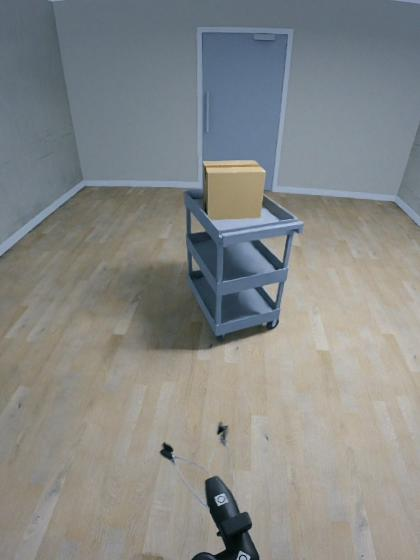

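Emit:
move(
  r1={"base": {"strafe_m": -1.5}, "joints": {"lift_m": 0.7}},
  r2={"base": {"translate_m": 0.9, "strafe_m": 0.56}, "pace": "fast"},
  cameras=[],
  blocking=false,
)

Emit:
wait(
  seconds=5,
  cameras=[],
)

Emit:
move(
  r2={"base": {"translate_m": 1.75}, "pace": "fast"},
  cameras=[],
  blocking=false,
)

Emit:
wait(
  seconds=3,
  cameras=[],
)

Emit:
wait(
  seconds=4,
  cameras=["r1_head_camera", "r1_head_left_camera", "r2_head_camera", "r2_head_right_camera"],
)

Scene clock: 80.13 s.
earlier move: r2 done
move: r1 moving; r2 moving
r1.base_odometry: x=-0.026 y=+0.025 heading=-2.349
r1.turned_by_wheels: +0.000
r1.turned_by_imu: +0.000
r1.base_tilt: forward=-1.6 right=+1.3
r1.lidar_m: 0.74 0.80 0.84 0.81 0.85 1.19 2.01 2.16 2.98 2.73 1.07 0.77
r1.base_status: strafe_m moving
r1.joint_positions: lift_m=+0.162 arm_m=+0.000 wrist_yaw_rad=+3.194 wrist_pitch_rad=+0.002 wrist_roll_rad=+0.000 gripper_m=+0.056
r1.joint_status: lift_m moving
r1.measured_speeds: translate_m=+0.000 strafe_m=-0.141 rotate_rad=+0.001 lift_m=+0.146 arm_m=+0.000 wrist_yaw_rad=+0.000 wrist_pitch_rad=+0.000 wrist_roll_rad=+0.000
r1.motor_effort: lift_m=+25(28) arm_m=-4(4) wheel_0=+10(11) wheel_1=-9(10) wheel_2=+0(2)
r1.servo_current: wrist_yaw_rad=46(59) wrist_pitch_rad=46(46) wrist_roll_rad=39(65) gripper_m=39(46)
r1.hand_pose: x=-0.1216 y=+0.0722 z=+0.3395 quat_wxyz=(-0.026, -0.001, +0.000, +1.000) (m; r1's base frame)
r1.wrist_depth_mm: - 135 - - - - - / - 123 146 - - - - / - 121 191 - - - - / 112 135 206 - - - - / 216 - - - - - - / 1098 1336 192 1308 187 1229 1118 / 820 820 820 878 854 842 866
r2.base_odometry: x=-0.031 y=-0.039 heading=-2.791
r2.turned_by_wheels: -0.001
r2.turned_by_imu: +0.000
r2.base_tilt: forward=-0.7 right=+0.1
r2.lidar_m: 1.38 3.00 2.36 2.35 1.73 1.35 1.35 1.49 2.29 2.38 2.61 1.48
r2.base_status: translate_m moving; strafe_m moving
r2.joint_positions: lift_m=+0.800 arm_m=+0.000 wrist_yaw_rad=+0.002 wrist_pitch_rad=+0.001 wrist_roll_rad=+0.000 gripper_m=+0.120
r2.joint_status: all done
r2.measured_speeds: translate_m=+0.163 strafe_m=+0.103 rotate_rad=-0.005 lift_m=+0.000 arm_m=+0.000 wrist_yaw_rad=+0.000 wrist_pitch_rad=+0.000 wrist_roll_rad=+0.000
r2.motor_effort: lift_m=+21(21) arm_m=-4(4) wheel_0=-6(7) wheel_1=+12(13) wheel_2=-14(15)
r2.servo_current: wrist_yaw_rad=39(59) wrist_pitch_rad=46(46) wrist_roll_rad=52(59) gripper_m=52(52)
r2.hand_pose: x=+0.4595 y=-0.0867 z=+0.9776 quat_wxyz=(+1.000, +0.000, +0.001, +0.001) (m; r2's base frame)
r2.wrist_depth_mm: - - - - - - - / - - - - - - - / - - - - - - - / - - - - 1430 - - / - - - - 1430 - - / - - 201 1661 187 - - / - - - - - 1863 -
pictures: none
No camera images: "cameras" was empty.

Scene clock: 83.60 s.
earlier move: r1 moving; r2 done
r1.base_odometry: x=-0.737 y=+0.727 heading=-2.349
r1.turned_by_wheels: +0.000
r1.turned_by_imu: -0.007
r1.base_tilt: forward=-1.6 right=+1.2
r1.lidar_m: 0.70 0.78 1.08 1.79 1.91 2.13 2.05 2.19 2.99 2.66 1.13 0.82
r1.base_status: strafe_m moving
r1.joint_positions: lift_m=+0.700 arm_m=+0.000 wrist_yaw_rad=+3.194 wrist_pitch_rad=+0.002 wrist_roll_rad=+0.000 gripper_m=+0.056
r1.joint_status: all done
r1.measured_speeds: translate_m=+0.000 strafe_m=-0.301 rotate_rad=+0.000 lift_m=+0.000 arm_m=+0.000 wrist_yaw_rad=+0.000 wrist_pitch_rad=+0.000 wrist_roll_rad=+0.000
r1.motor_effort: lift_m=+24(29) arm_m=-4(4) wheel_0=+6(12) wheel_1=-5(11) wheel_2=+1(3)
r1.servo_current: wrist_yaw_rad=20(65) wrist_pitch_rad=39(52) wrist_roll_rad=52(72) gripper_m=46(46)
r1.hand_pose: x=-0.1216 y=+0.0722 z=+0.8772 quat_wxyz=(-0.026, -0.001, +0.000, +1.000) (m; r1's base frame)
r1.wrist_depth_mm: - 135 - - - - - / - 122 145 - - - - / - 121 190 - - - - / 110 136 206 - - - - / 217 - - - - - - / - - 194 - 188 - - / 1983 1921 1921 154 - 1863 -
r2.base_odometry: x=-0.653 y=-0.835 heading=-2.791
r2.turned_by_wheels: +0.000
r2.turned_by_imu: +0.002
r2.base_tilt: forward=-0.7 right=+0.0
r2.lidar_m: 3.64 2.16 1.77 1.69 1.82 2.14 2.13 2.29 3.05 3.02 0.84 0.91
r2.base_status: done
r2.joint_positions: lift_m=+0.800 arm_m=+0.000 wrist_yaw_rad=+0.002 wrist_pitch_rad=+0.001 wrist_roll_rad=+0.000 gripper_m=+0.120
r2.joint_status: all done
r2.measured_speeds: all 0
r2.motor_effort: lift_m=+21(21) arm_m=-4(4) wheel_0=-3(9) wheel_1=+1(14) wheel_2=-3(15)
r2.servo_current: wrist_yaw_rad=46(65) wrist_pitch_rad=39(52) wrist_roll_rad=46(59) gripper_m=46(59)
r2.hand_pose: x=+0.4595 y=-0.0867 z=+0.9776 quat_wxyz=(+1.000, +0.000, +0.001, +0.001) (m; r2's base frame)
r2.wrist_depth_mm: - - - - - - - / - - - - - - - / - - - - - - - / - - - - - - - / - - - - - - 750 / - - 201 - 199 866 - / - - - - - - -
wait: 3.47 of 5 s (r2 has come to rest)
pictures: none
No camera images: "cameras" was empty.

Scene clock: 84.10 s.
earlier move: r1 moving
move: r2 moving
r1.base_odometry: x=-0.844 y=+0.832 heading=-2.349
r1.turned_by_wheels: +0.000
r1.turned_by_imu: -0.001
r1.base_tilt: forward=-1.6 right=+1.3
r1.lidar_m: 0.72 0.76 1.08 1.95 2.03 2.11 2.03 2.19 2.85 2.66 1.16 0.82
r1.base_status: strafe_m moving
r1.joint_positions: lift_m=+0.700 arm_m=+0.000 wrist_yaw_rad=+3.194 wrist_pitch_rad=+0.002 wrist_roll_rad=+0.000 gripper_m=+0.056
r1.joint_status: not commanded
r1.measured_speeds: translate_m=+0.000 strafe_m=-0.300 rotate_rad=+0.000 lift_m=+0.000 arm_m=+0.000 wrist_yaw_rad=+0.000 wrist_pitch_rad=+0.000 wrist_roll_rad=+0.000
r1.motor_effort: lift_m=+24(24) arm_m=-4(4) wheel_0=+6(8) wheel_1=-5(7) wheel_2=+1(1)
r1.servo_current: wrist_yaw_rad=52(65) wrist_pitch_rad=39(46) wrist_roll_rad=46(59) gripper_m=39(46)
r1.hand_pose: x=-0.1216 y=+0.0722 z=+0.8772 quat_wxyz=(-0.026, -0.001, +0.000, +1.000) (m; r1's base frame)
r1.wrist_depth_mm: - 135 - - - - - / - 122 145 - - - - / - 121 190 - - - - / 110 136 205 - - - - / 217 - - - - - - / - - 193 - 188 - - / 1921 1983 1983 153 - 1808 -
r2.base_odometry: x=-0.694 y=-0.850 heading=-2.791
r2.turned_by_wheels: +0.000
r2.turned_by_imu: +0.000
r2.base_tilt: forward=-0.7 right=+0.0
r2.lidar_m: 3.59 2.14 1.74 1.68 1.87 2.19 2.18 2.38 3.04 3.03 0.82 0.87
r2.base_status: translate_m moving
r2.joint_positions: lift_m=+0.800 arm_m=+0.000 wrist_yaw_rad=+0.002 wrist_pitch_rad=+0.001 wrist_roll_rad=+0.000 gripper_m=+0.120
r2.joint_status: not commanded
r2.measured_speeds: translate_m=+0.169 strafe_m=+0.000 rotate_rad=-0.008 lift_m=+0.000 arm_m=+0.000 wrist_yaw_rad=+0.000 wrist_pitch_rad=+0.000 wrist_roll_rad=+0.000
r2.motor_effort: lift_m=+21(21) arm_m=-4(4) wheel_0=+10(10) wheel_1=+7(9) wheel_2=-14(14)
r2.servo_current: wrist_yaw_rad=39(52) wrist_pitch_rad=46(46) wrist_roll_rad=39(59) gripper_m=52(52)
r2.hand_pose: x=+0.4595 y=-0.0867 z=+0.9776 quat_wxyz=(+1.000, +0.000, +0.001, +0.001) (m; r2's base frame)
r2.wrist_depth_mm: - - - - - - - / - - - - - - - / - - - - - - - / - - - - - - - / - - - - - - 723 / - - 200 - 199 842 - / - - - - - - -
pictures: none
No camera images: "cameras" was empty.

Scene clock: 85.97 s.
earlier move: r1 done; r2 moving
r1.base_odometry: x=-1.068 y=+1.053 heading=-2.349
r1.turned_by_wheels: +0.000
r1.turned_by_imu: -0.002
r1.base_tilt: forward=-1.6 right=+1.3
r1.lidar_m: 0.80 0.83 1.08 2.25 2.34 2.12 2.05 2.19 2.54 2.45 1.03 0.84
r1.base_status: done
r1.joint_positions: lift_m=+0.700 arm_m=+0.000 wrist_yaw_rad=+3.194 wrist_pitch_rad=+0.002 wrist_roll_rad=+0.000 gripper_m=+0.056
r1.joint_status: not commanded
r1.measured_speeds: all 0
r1.motor_effort: lift_m=+24(24) arm_m=-4(4) wheel_0=+0(8) wheel_1=+0(7) wheel_2=+1(2)
r1.servo_current: wrist_yaw_rad=39(65) wrist_pitch_rad=39(52) wrist_roll_rad=52(65) gripper_m=46(46)
r1.hand_pose: x=-0.1216 y=+0.0722 z=+0.8772 quat_wxyz=(-0.026, -0.001, +0.000, +1.000) (m; r1's base frame)
r1.wrist_depth_mm: - 135 - - - - - / - 122 135 - - - - / - 124 158 - - - - / 107 135 211 - - - - / 213 - - - - - - / - - 193 - 187 - - / 221 1921 1863 153 - 1863 -
r2.base_odometry: x=-1.328 y=-1.083 heading=-2.790
r2.turned_by_wheels: +0.000
r2.turned_by_imu: +0.001
r2.base_tilt: forward=-0.7 right=+0.0
r2.lidar_m: 2.95 2.05 1.62 1.61 1.75 2.79 2.82 3.12 0.72 0.57 0.55 2.96
r2.base_status: translate_m moving
r2.joint_positions: lift_m=+0.800 arm_m=+0.000 wrist_yaw_rad=+0.002 wrist_pitch_rad=+0.001 wrist_roll_rad=+0.000 gripper_m=+0.120
r2.joint_status: not commanded
r2.measured_speeds: translate_m=+0.399 strafe_m=-0.001 rotate_rad=+0.000 lift_m=+0.000 arm_m=+0.000 wrist_yaw_rad=+0.000 wrist_pitch_rad=+0.000 wrist_roll_rad=+0.000
r2.motor_effort: lift_m=+21(21) arm_m=-4(4) wheel_0=+7(11) wheel_1=+6(10) wheel_2=-9(16)
r2.servo_current: wrist_yaw_rad=39(59) wrist_pitch_rad=33(46) wrist_roll_rad=39(59) gripper_m=52(59)
r2.hand_pose: x=+0.4595 y=-0.0867 z=+0.9776 quat_wxyz=(+1.000, +0.000, +0.001, +0.001) (m; r2's base frame)
r2.wrist_depth_mm: - - - - - - - / - - - - - - - / - - - - - - - / - - - - - - - / - - - - - - - / - - 201 - 200 - - / - - - - - - -
wait: 1.87 of 3 s (r1 has come to rest)
pictures: none
No camera images: "cameras" was empty.

Scene clock: 89.40 s.
earlier move: r2 done
r1.base_odometry: x=-1.068 y=+1.053 heading=-2.349
r1.turned_by_wheels: +0.000
r1.turned_by_imu: +0.000
r1.base_tilt: forward=-1.6 right=+1.3
r1.lidar_m: 0.79 0.80 1.06 2.26 2.35 2.14 2.04 2.18 2.56 2.45 1.03 0.81
r1.base_status: done
r1.joint_positions: lift_m=+0.700 arm_m=+0.000 wrist_yaw_rad=+3.194 wrist_pitch_rad=+0.002 wrist_roll_rad=+0.000 gripper_m=+0.056
r1.joint_status: not commanded
r1.measured_speeds: all 0
r1.motor_effort: lift_m=+24(24) arm_m=-4(4) wheel_0=+0(8) wheel_1=+0(7) wheel_2=+1(2)
r1.servo_current: wrist_yaw_rad=39(65) wrist_pitch_rad=39(52) wrist_roll_rad=52(65) gripper_m=39(46)
r1.hand_pose: x=-0.1216 y=+0.0722 z=+0.8772 quat_wxyz=(-0.026, -0.001, +0.000, +1.000) (m; r1's base frame)
r1.wrist_depth_mm: - 134 - - - - - / - 122 135 - - - - / - 124 158 - - - - / 108 135 211 - - - - / 213 - - - - - - / - - 194 - 187 - - / 220 1921 1983 153 - 1808 -
r2.base_odometry: x=-2.296 y=-1.437 heading=-2.790
r2.turned_by_wheels: +0.000
r2.turned_by_imu: +0.001
r2.base_tilt: forward=-0.6 right=+0.1
r2.lidar_m: 1.92 1.86 1.49 1.46 1.62 2.45 3.86 0.80 0.79 3.26 2.48 1.95
r2.base_status: done
r2.joint_positions: lift_m=+0.800 arm_m=+0.000 wrist_yaw_rad=+0.002 wrist_pitch_rad=+0.001 wrist_roll_rad=+0.000 gripper_m=+0.120
r2.joint_status: not commanded
r2.measured_speeds: all 0
r2.motor_effort: lift_m=+21(21) arm_m=-4(4) wheel_0=+2(11) wheel_1=+2(10) wheel_2=-2(16)
r2.servo_current: wrist_yaw_rad=46(59) wrist_pitch_rad=46(46) wrist_roll_rad=46(59) gripper_m=52(59)
r2.hand_pose: x=+0.4595 y=-0.0867 z=+0.9776 quat_wxyz=(+1.000, +0.000, +0.001, +0.001) (m; r2's base frame)
r2.wrist_depth_mm: - - - - - - - / - - - - - - - / - - - - - - - / - - - - - - - / - 1983 - - - - - / - 1983 189 - 185 - - / - 1921 - - - - -
wait: 3.43 of 4 s (r2 has come to rest)
pictures: r1_head_camera, r1_head_left_camera, r2_head_camera, r2_head_right_camera
Images, in order (width x height): r1_head_camera 420x560, r1_head_left_camera 420x672, r2_head_camera 420x560, r2_head_right_camera 420x672.

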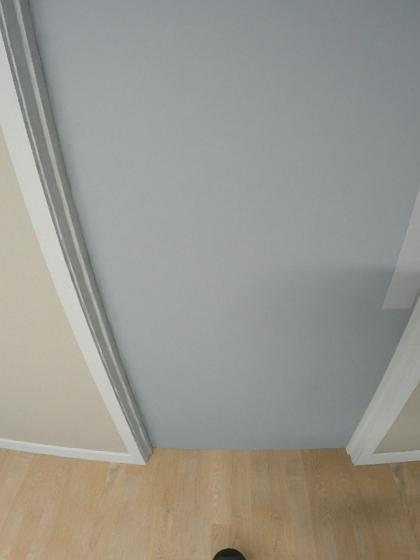

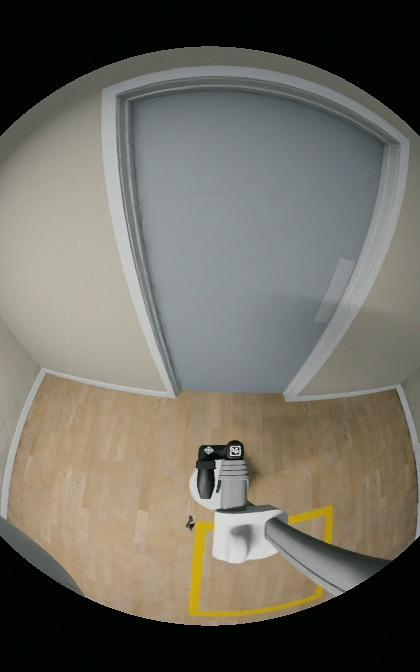

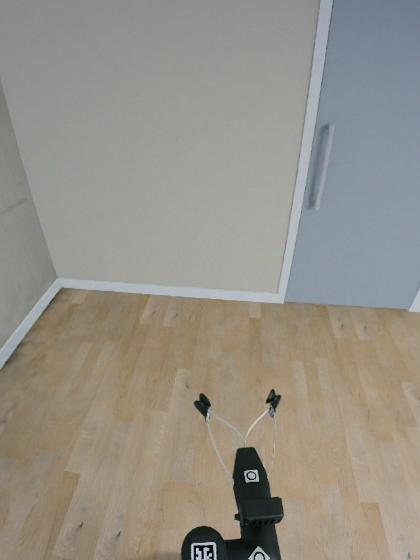

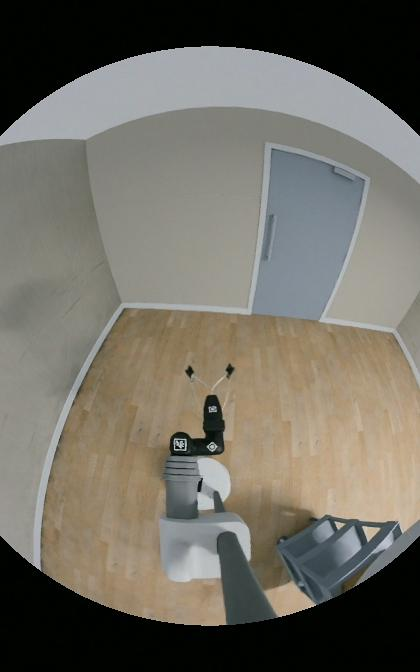

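Emit:
move(
  r2={"base": {"rotate_rad": -0.117}},
  cameras=[],
  blocking=false,
)

Emit:
wait(
  seconds=2,
  cameras=[],
)

Emit:
move(
  r2={"base": {"translate_m": 1.0, "strafe_m": -0.28}},
  cameras=[],
  blocking=false,
)

Emit:
wait(
  seconds=6,
  cameras=["r2_head_camera", "r2_wrist_camera", "r2_head_right_camera"],
)

Scene clock: 103.83 s.
move: r2 moving
r1: as last shown
r1.lidar_m: 0.78 0.81 1.06 2.26 2.38 2.14 2.06 2.21 2.54 2.45 1.03 0.82
r1.motor_effort: lift_m=+24(24) arm_m=-4(4) wheel_0=+0(0) wheel_1=-1(1) wheel_2=+0(1)
r1.servo_current: wrist_yaw_rad=59(59) wrist_pitch_rad=39(52) wrist_roll_rad=52(59) gripper_m=33(46)
r1.wrist_depth_mm: - 135 - - - - - / - 122 135 - - - - / - 124 158 - - - - / 107 135 210 - - - - / 213 - - - - - - / - - 193 - 188 - - / 220 1921 1863 153 - 1808 -
r2.base_odometry: x=-2.296 y=-1.437 heading=-2.906
r2.turned_by_wheels: -0.116
r2.turned_by_imu: -0.112
r2.base_tilt: forward=-0.7 right=+0.1
r2.lidar_m: 1.96 2.06 1.51 1.48 1.52 2.18 3.94 0.78 0.75 3.28 2.71 1.94
r2.base_status: rotate_rad moving
r2.joint_positions: lift_m=+0.800 arm_m=+0.000 wrist_yaw_rad=+0.002 wrist_pitch_rad=+0.001 wrist_roll_rad=+0.000 gripper_m=+0.120
r2.joint_status: not commanded
r2.measured_speeds: translate_m=+0.000 strafe_m=+0.000 rotate_rad=-0.006 lift_m=+0.000 arm_m=+0.000 wrist_yaw_rad=+0.000 wrist_pitch_rad=+0.000 wrist_roll_rad=+0.000
r2.motor_effort: lift_m=+21(21) arm_m=-4(4) wheel_0=+0(9) wheel_1=+4(9) wheel_2=+4(9)
r2.servo_current: wrist_yaw_rad=65(65) wrist_pitch_rad=39(46) wrist_roll_rad=52(52) gripper_m=52(59)
r2.hand_pose: x=+0.4595 y=-0.0867 z=+0.9776 quat_wxyz=(+1.000, +0.000, +0.001, +0.001) (m; r2's base frame)
r2.wrist_depth_mm: - - - - - - - / 1808 - - - - - - / 1808 - - - - - - / 1863 - - - - - - / 1808 - - - - - - / 1808 186 190 - 185 - - / - - - - - - -
pictures: none
No camera images: "cameras" was empty.

Scene clock: 104.10 s.
earlier move: r2 done
r1.base_odometry: x=-1.068 y=+1.053 heading=-2.349
r1.turned_by_wheels: +0.000
r1.turned_by_imu: +0.000
r1.base_tilt: forward=-1.6 right=+1.3
r1.lidar_m: 0.77 0.79 1.07 2.25 2.37 2.11 2.04 2.19 2.54 2.45 1.01 0.82
r1.base_status: not commanded
r1.joint_positions: lift_m=+0.700 arm_m=+0.000 wrist_yaw_rad=+3.194 wrist_pitch_rad=+0.002 wrist_roll_rad=+0.000 gripper_m=+0.056
r1.joint_status: not commanded
r1.measured_speeds: all 0
r1.motor_effort: lift_m=+24(24) arm_m=-4(4) wheel_0=+1(1) wheel_1=-1(1) wheel_2=+0(1)
r1.servo_current: wrist_yaw_rad=65(65) wrist_pitch_rad=52(52) wrist_roll_rad=39(59) gripper_m=39(46)
r1.hand_pose: x=-0.1216 y=+0.0722 z=+0.8772 quat_wxyz=(-0.026, -0.001, +0.000, +1.000) (m; r1's base frame)
r1.wrist_depth_mm: - 134 - - - - - / - 122 135 - - - - / - 124 158 - - - - / 107 135 210 - - - - / 213 - - - - - - / - - 194 - 187 - - / 220 1921 1921 153 - 1863 -
r2.base_odometry: x=-2.296 y=-1.437 heading=-2.906
r2.turned_by_wheels: +0.000
r2.turned_by_imu: +0.000
r2.base_tilt: forward=-0.7 right=+0.1
r2.lidar_m: 1.96 2.03 1.50 1.46 1.55 2.15 3.95 0.82 0.79 3.25 2.74 1.98
r2.base_status: done
r2.joint_positions: lift_m=+0.800 arm_m=+0.000 wrist_yaw_rad=+0.002 wrist_pitch_rad=+0.001 wrist_roll_rad=+0.000 gripper_m=+0.120
r2.joint_status: not commanded
r2.measured_speeds: all 0
r2.motor_effort: lift_m=+21(21) arm_m=-4(4) wheel_0=+4(9) wheel_1=+4(9) wheel_2=+3(9)
r2.servo_current: wrist_yaw_rad=59(65) wrist_pitch_rad=46(46) wrist_roll_rad=52(52) gripper_m=46(59)
r2.hand_pose: x=+0.4595 y=-0.0867 z=+0.9776 quat_wxyz=(+1.000, +0.000, +0.001, +0.001) (m; r2's base frame)
r2.wrist_depth_mm: - - - - - - - / 1756 - - - - - - / 1808 - - - - - - / 1863 - - - - - - / 1863 - - - - - - / 1808 186 190 - 185 - - / - - - - - - -
wait: 0.27 of 2 s (r2 has come to rest)
pictures: none
No camera images: "cameras" was empty.

Scene clock: 104.60 s.
move: r2 moving
r1: as last shown
r1.lidar_m: 0.76 0.82 1.04 2.26 2.36 2.13 2.05 2.20 2.55 2.47 1.01 0.83
r1.motor_effort: lift_m=+24(24) arm_m=-4(4) wheel_0=+0(0) wheel_1=-1(1) wheel_2=+1(1)
r1.servo_current: wrist_yaw_rad=52(65) wrist_pitch_rad=39(46) wrist_roll_rad=52(78) gripper_m=46(46)
r1.wrist_depth_mm: - 134 - - - - - / - 122 135 - - - - / - 124 158 - - - - / 107 135 210 - - - - / 213 - - - - - - / - - 194 - 187 - - / 220 1921 1983 153 - 1921 -
r2.base_odometry: x=-2.328 y=-1.436 heading=-2.906
r2.turned_by_wheels: +0.000
r2.turned_by_imu: +0.000
r2.base_tilt: forward=-0.7 right=+0.1
r2.lidar_m: 1.93 2.03 1.54 1.47 1.56 2.16 3.98 0.81 0.82 3.27 2.71 1.92
r2.base_status: translate_m moving; strafe_m moving
r2.joint_positions: lift_m=+0.800 arm_m=+0.000 wrist_yaw_rad=+0.002 wrist_pitch_rad=+0.001 wrist_roll_rad=+0.000 gripper_m=+0.120
r2.joint_status: not commanded
r2.measured_speeds: translate_m=+0.122 strafe_m=-0.034 rotate_rad=+0.006 lift_m=+0.000 arm_m=+0.000 wrist_yaw_rad=+0.000 wrist_pitch_rad=+0.000 wrist_roll_rad=+0.000
r2.motor_effort: lift_m=+21(21) arm_m=-4(4) wheel_0=+8(11) wheel_1=+5(8) wheel_2=-12(13)
r2.servo_current: wrist_yaw_rad=52(52) wrist_pitch_rad=39(46) wrist_roll_rad=39(52) gripper_m=52(52)
r2.hand_pose: x=+0.4595 y=-0.0867 z=+0.9776 quat_wxyz=(+1.000, +0.000, +0.001, +0.001) (m; r2's base frame)
r2.wrist_depth_mm: - - - - - - - / 1808 - - - - - - / 1756 - - - - - - / 1863 - - - - - - / 1756 - - - - - - / 1863 186 190 - 185 - - / - - - - - - -
pictures: none
No camera images: "cameras" was empty.

Scene clock: 109.00 s.
earlier move: r2 done
r1.base_odometry: x=-1.068 y=+1.053 heading=-2.349
r1.turned_by_wheels: +0.000
r1.turned_by_imu: +0.000
r1.base_tilt: forward=-1.6 right=+1.3
r1.lidar_m: 0.77 0.83 1.04 2.25 2.36 2.14 2.05 2.16 2.53 2.46 1.00 0.84
r1.base_status: not commanded
r1.joint_positions: lift_m=+0.700 arm_m=+0.000 wrist_yaw_rad=+3.194 wrist_pitch_rad=+0.002 wrist_roll_rad=+0.000 gripper_m=+0.056
r1.joint_status: not commanded
r1.measured_speeds: all 0
r1.motor_effort: lift_m=+24(24) arm_m=-4(4) wheel_0=+0(1) wheel_1=+0(1) wheel_2=+1(1)
r1.servo_current: wrist_yaw_rad=59(65) wrist_pitch_rad=52(52) wrist_roll_rad=39(78) gripper_m=39(52)
r1.hand_pose: x=-0.1216 y=+0.0722 z=+0.8772 quat_wxyz=(-0.026, -0.001, +0.000, +1.000) (m; r1's base frame)
r1.wrist_depth_mm: - 135 - - - - - / - 122 135 - - - - / - 125 158 - - - - / 108 135 209 - - - - / 213 - - - - - - / - - 193 - 187 - - / 220 1921 1983 153 - 1863 -
r2.base_odometry: x=-3.333 y=-1.398 heading=-2.906
r2.turned_by_wheels: +0.000
r2.turned_by_imu: +0.002
r2.base_tilt: forward=-0.7 right=+0.0
r2.lidar_m: 0.95 1.02 1.44 1.71 1.83 2.55 1.55 1.50 3.12 3.03 1.33 0.93
r2.base_status: done
r2.joint_positions: lift_m=+0.800 arm_m=+0.000 wrist_yaw_rad=+0.002 wrist_pitch_rad=+0.001 wrist_roll_rad=+0.000 gripper_m=+0.120
r2.joint_status: not commanded
r2.measured_speeds: all 0
r2.motor_effort: lift_m=+21(21) arm_m=-4(4) wheel_0=+3(12) wheel_1=+4(8) wheel_2=-3(14)
r2.servo_current: wrist_yaw_rad=52(59) wrist_pitch_rad=39(52) wrist_roll_rad=46(65) gripper_m=46(59)
r2.hand_pose: x=+0.4595 y=-0.0867 z=+0.9777 quat_wxyz=(+1.000, +0.000, +0.001, +0.001) (m; r2's base frame)
r2.wrist_depth_mm: - - - - - - - / - - - - - - - / - - - - 640 - - / - - - - 647 - - / - - - - 640 - - / - 185 189 - 185 - - / - - - - - - -
wait: 4.40 of 6 s (r2 has come to rest)
pictures: r2_head_camera, r2_head_right_camera, r2_wrist_camera
Images, in order (width x height): r2_head_camera 420x560, r2_head_right_camera 420x672, r2_wrist_camera 616x392.

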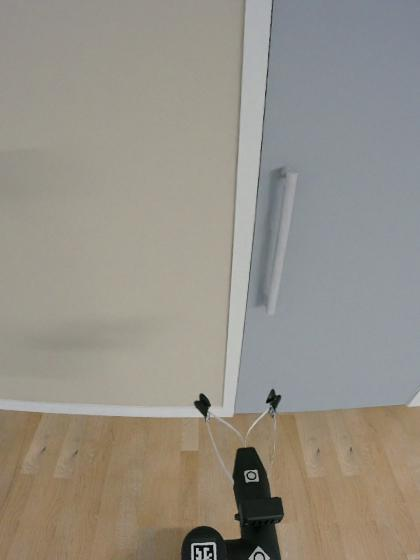

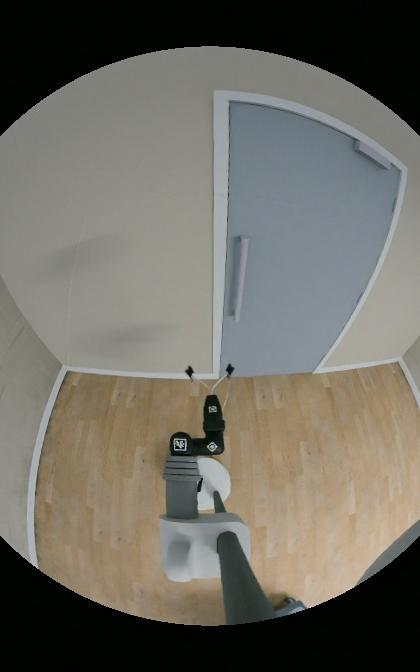

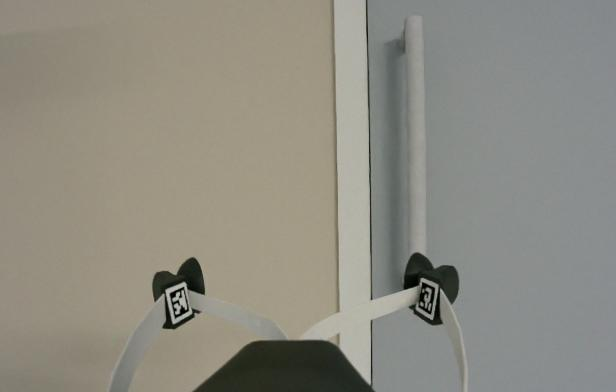

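Emit:
move(
  r2={"base": {"translate_m": 0.2, "strafe_m": -0.172}},
  cameras=[],
  blocking=false,
)

Emit:
wait(
  seconds=4,
  cameras=["r2_wrist_camera"],
)

Scene clock: 119.20 s.
move: r2 moving
r1: as last shown
r1.lidar_m: 0.79 0.82 1.09 2.25 2.36 2.13 2.05 2.19 2.53 2.45 1.03 0.83
r1.servo_current: wrist_yaw_rad=46(72) wrist_pitch_rad=39(46) wrist_roll_rad=46(65) gripper_m=39(46)
r1.wrist_depth_mm: - 134 - - - - - / - 122 135 - - - - / - 125 158 - - - - / 107 136 211 - - - - / 213 - - - - - - / - - 193 - 187 - - / 220 1983 1921 153 - 1863 -
r2.base_odometry: x=-3.363 y=-1.383 heading=-2.907
r2.turned_by_wheels: -0.001
r2.turned_by_imu: +0.000
r2.base_tilt: forward=-0.7 right=+0.1
r2.lidar_m: 0.90 1.01 1.41 1.73 1.85 2.58 1.56 1.54 3.12 3.01 1.30 0.90
r2.base_status: translate_m moving; strafe_m moving
r2.joint_positions: lift_m=+0.800 arm_m=+0.000 wrist_yaw_rad=+0.002 wrist_pitch_rad=+0.001 wrist_roll_rad=+0.000 gripper_m=+0.120
r2.joint_status: not commanded
r2.measured_speeds: translate_m=+0.099 strafe_m=-0.083 rotate_rad=+0.007 lift_m=+0.000 arm_m=+0.000 wrist_yaw_rad=+0.000 wrist_pitch_rad=+0.000 wrist_roll_rad=+0.000
r2.motor_effort: lift_m=+21(21) arm_m=-4(4) wheel_0=+10(13) wheel_1=-7(8) wheel_2=-12(12)
r2.servo_current: wrist_yaw_rad=46(59) wrist_pitch_rad=39(46) wrist_roll_rad=46(52) gripper_m=52(52)
r2.hand_pose: x=+0.4595 y=-0.0867 z=+0.9777 quat_wxyz=(+1.000, +0.000, +0.001, +0.001) (m; r2's base frame)
r2.wrist_depth_mm: - - - - 627 - - / - - - - 699 - - / - - - - 691 - - / - - - - - - - / - - - - - - - / - 185 190 - 186 - - / - - - - - - -
pictures: none
No camera images: "cameras" was empty.

Scene clock: 121.00 s.
earlier move: r2 done
r1.base_odometry: x=-1.068 y=+1.053 heading=-2.349
r1.turned_by_wheels: +0.000
r1.turned_by_imu: +0.000
r1.base_tilt: forward=-1.6 right=+1.3
r1.lidar_m: 0.77 0.80 1.03 2.25 2.37 2.14 2.04 2.20 2.54 2.44 1.01 0.83
r1.base_status: not commanded
r1.joint_positions: lift_m=+0.700 arm_m=+0.000 wrist_yaw_rad=+3.194 wrist_pitch_rad=+0.002 wrist_roll_rad=+0.000 gripper_m=+0.056
r1.joint_status: not commanded
r1.measured_speeds: all 0
r1.motor_effort: lift_m=+24(24) arm_m=-4(4) wheel_0=+0(1) wheel_1=+0(1) wheel_2=+1(1)
r1.servo_current: wrist_yaw_rad=65(72) wrist_pitch_rad=39(46) wrist_roll_rad=52(65) gripper_m=39(52)
r1.hand_pose: x=-0.1216 y=+0.0722 z=+0.8772 quat_wxyz=(-0.026, -0.001, +0.000, +1.000) (m; r1's base frame)
r1.wrist_depth_mm: - 134 - - - - - / - 122 135 - - - - / - 124 158 - - - - / 108 136 211 - - - - / 213 - - - - - - / - - 194 - 188 - - / 220 1983 1921 153 - 1921 -
r2.base_odometry: x=-3.568 y=-1.277 heading=-2.907
r2.turned_by_wheels: +0.000
r2.turned_by_imu: +0.001
r2.base_tilt: forward=-0.7 right=+0.0
r2.lidar_m: 0.66 0.78 1.14 1.87 1.98 2.81 1.67 1.61 2.96 2.63 1.05 0.77
r2.base_status: done
r2.joint_positions: lift_m=+0.800 arm_m=+0.000 wrist_yaw_rad=+0.002 wrist_pitch_rad=+0.001 wrist_roll_rad=+0.000 gripper_m=+0.120
r2.joint_status: not commanded
r2.measured_speeds: all 0
r2.motor_effort: lift_m=+20(21) arm_m=-4(4) wheel_0=+2(15) wheel_1=-2(8) wheel_2=-4(13)
r2.servo_current: wrist_yaw_rad=52(59) wrist_pitch_rad=39(46) wrist_roll_rad=52(65) gripper_m=52(59)
r2.hand_pose: x=+0.4595 y=-0.0867 z=+0.9777 quat_wxyz=(+1.000, +0.000, +0.001, +0.001) (m; r2's base frame)
r2.wrist_depth_mm: - - 521 439 - - - / - - 521 445 - - - / - - 521 452 - - - / - - 525 459 - - - / - - 525 466 - - - / - 186 198 449 185 - - / - - - - - - -
wait: 1.80 of 4 s (r2 has come to rest)
pictures: r2_wrist_camera
Images, in order (width x height): r2_wrist_camera 616x392.

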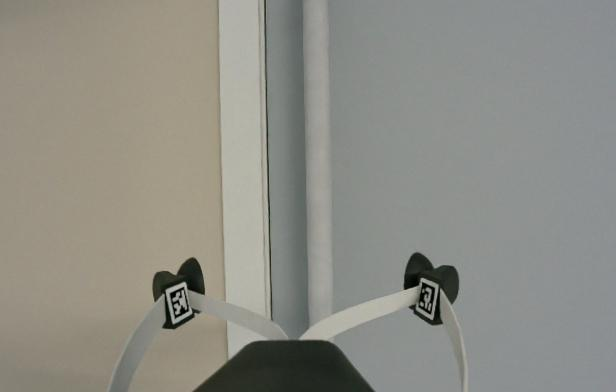

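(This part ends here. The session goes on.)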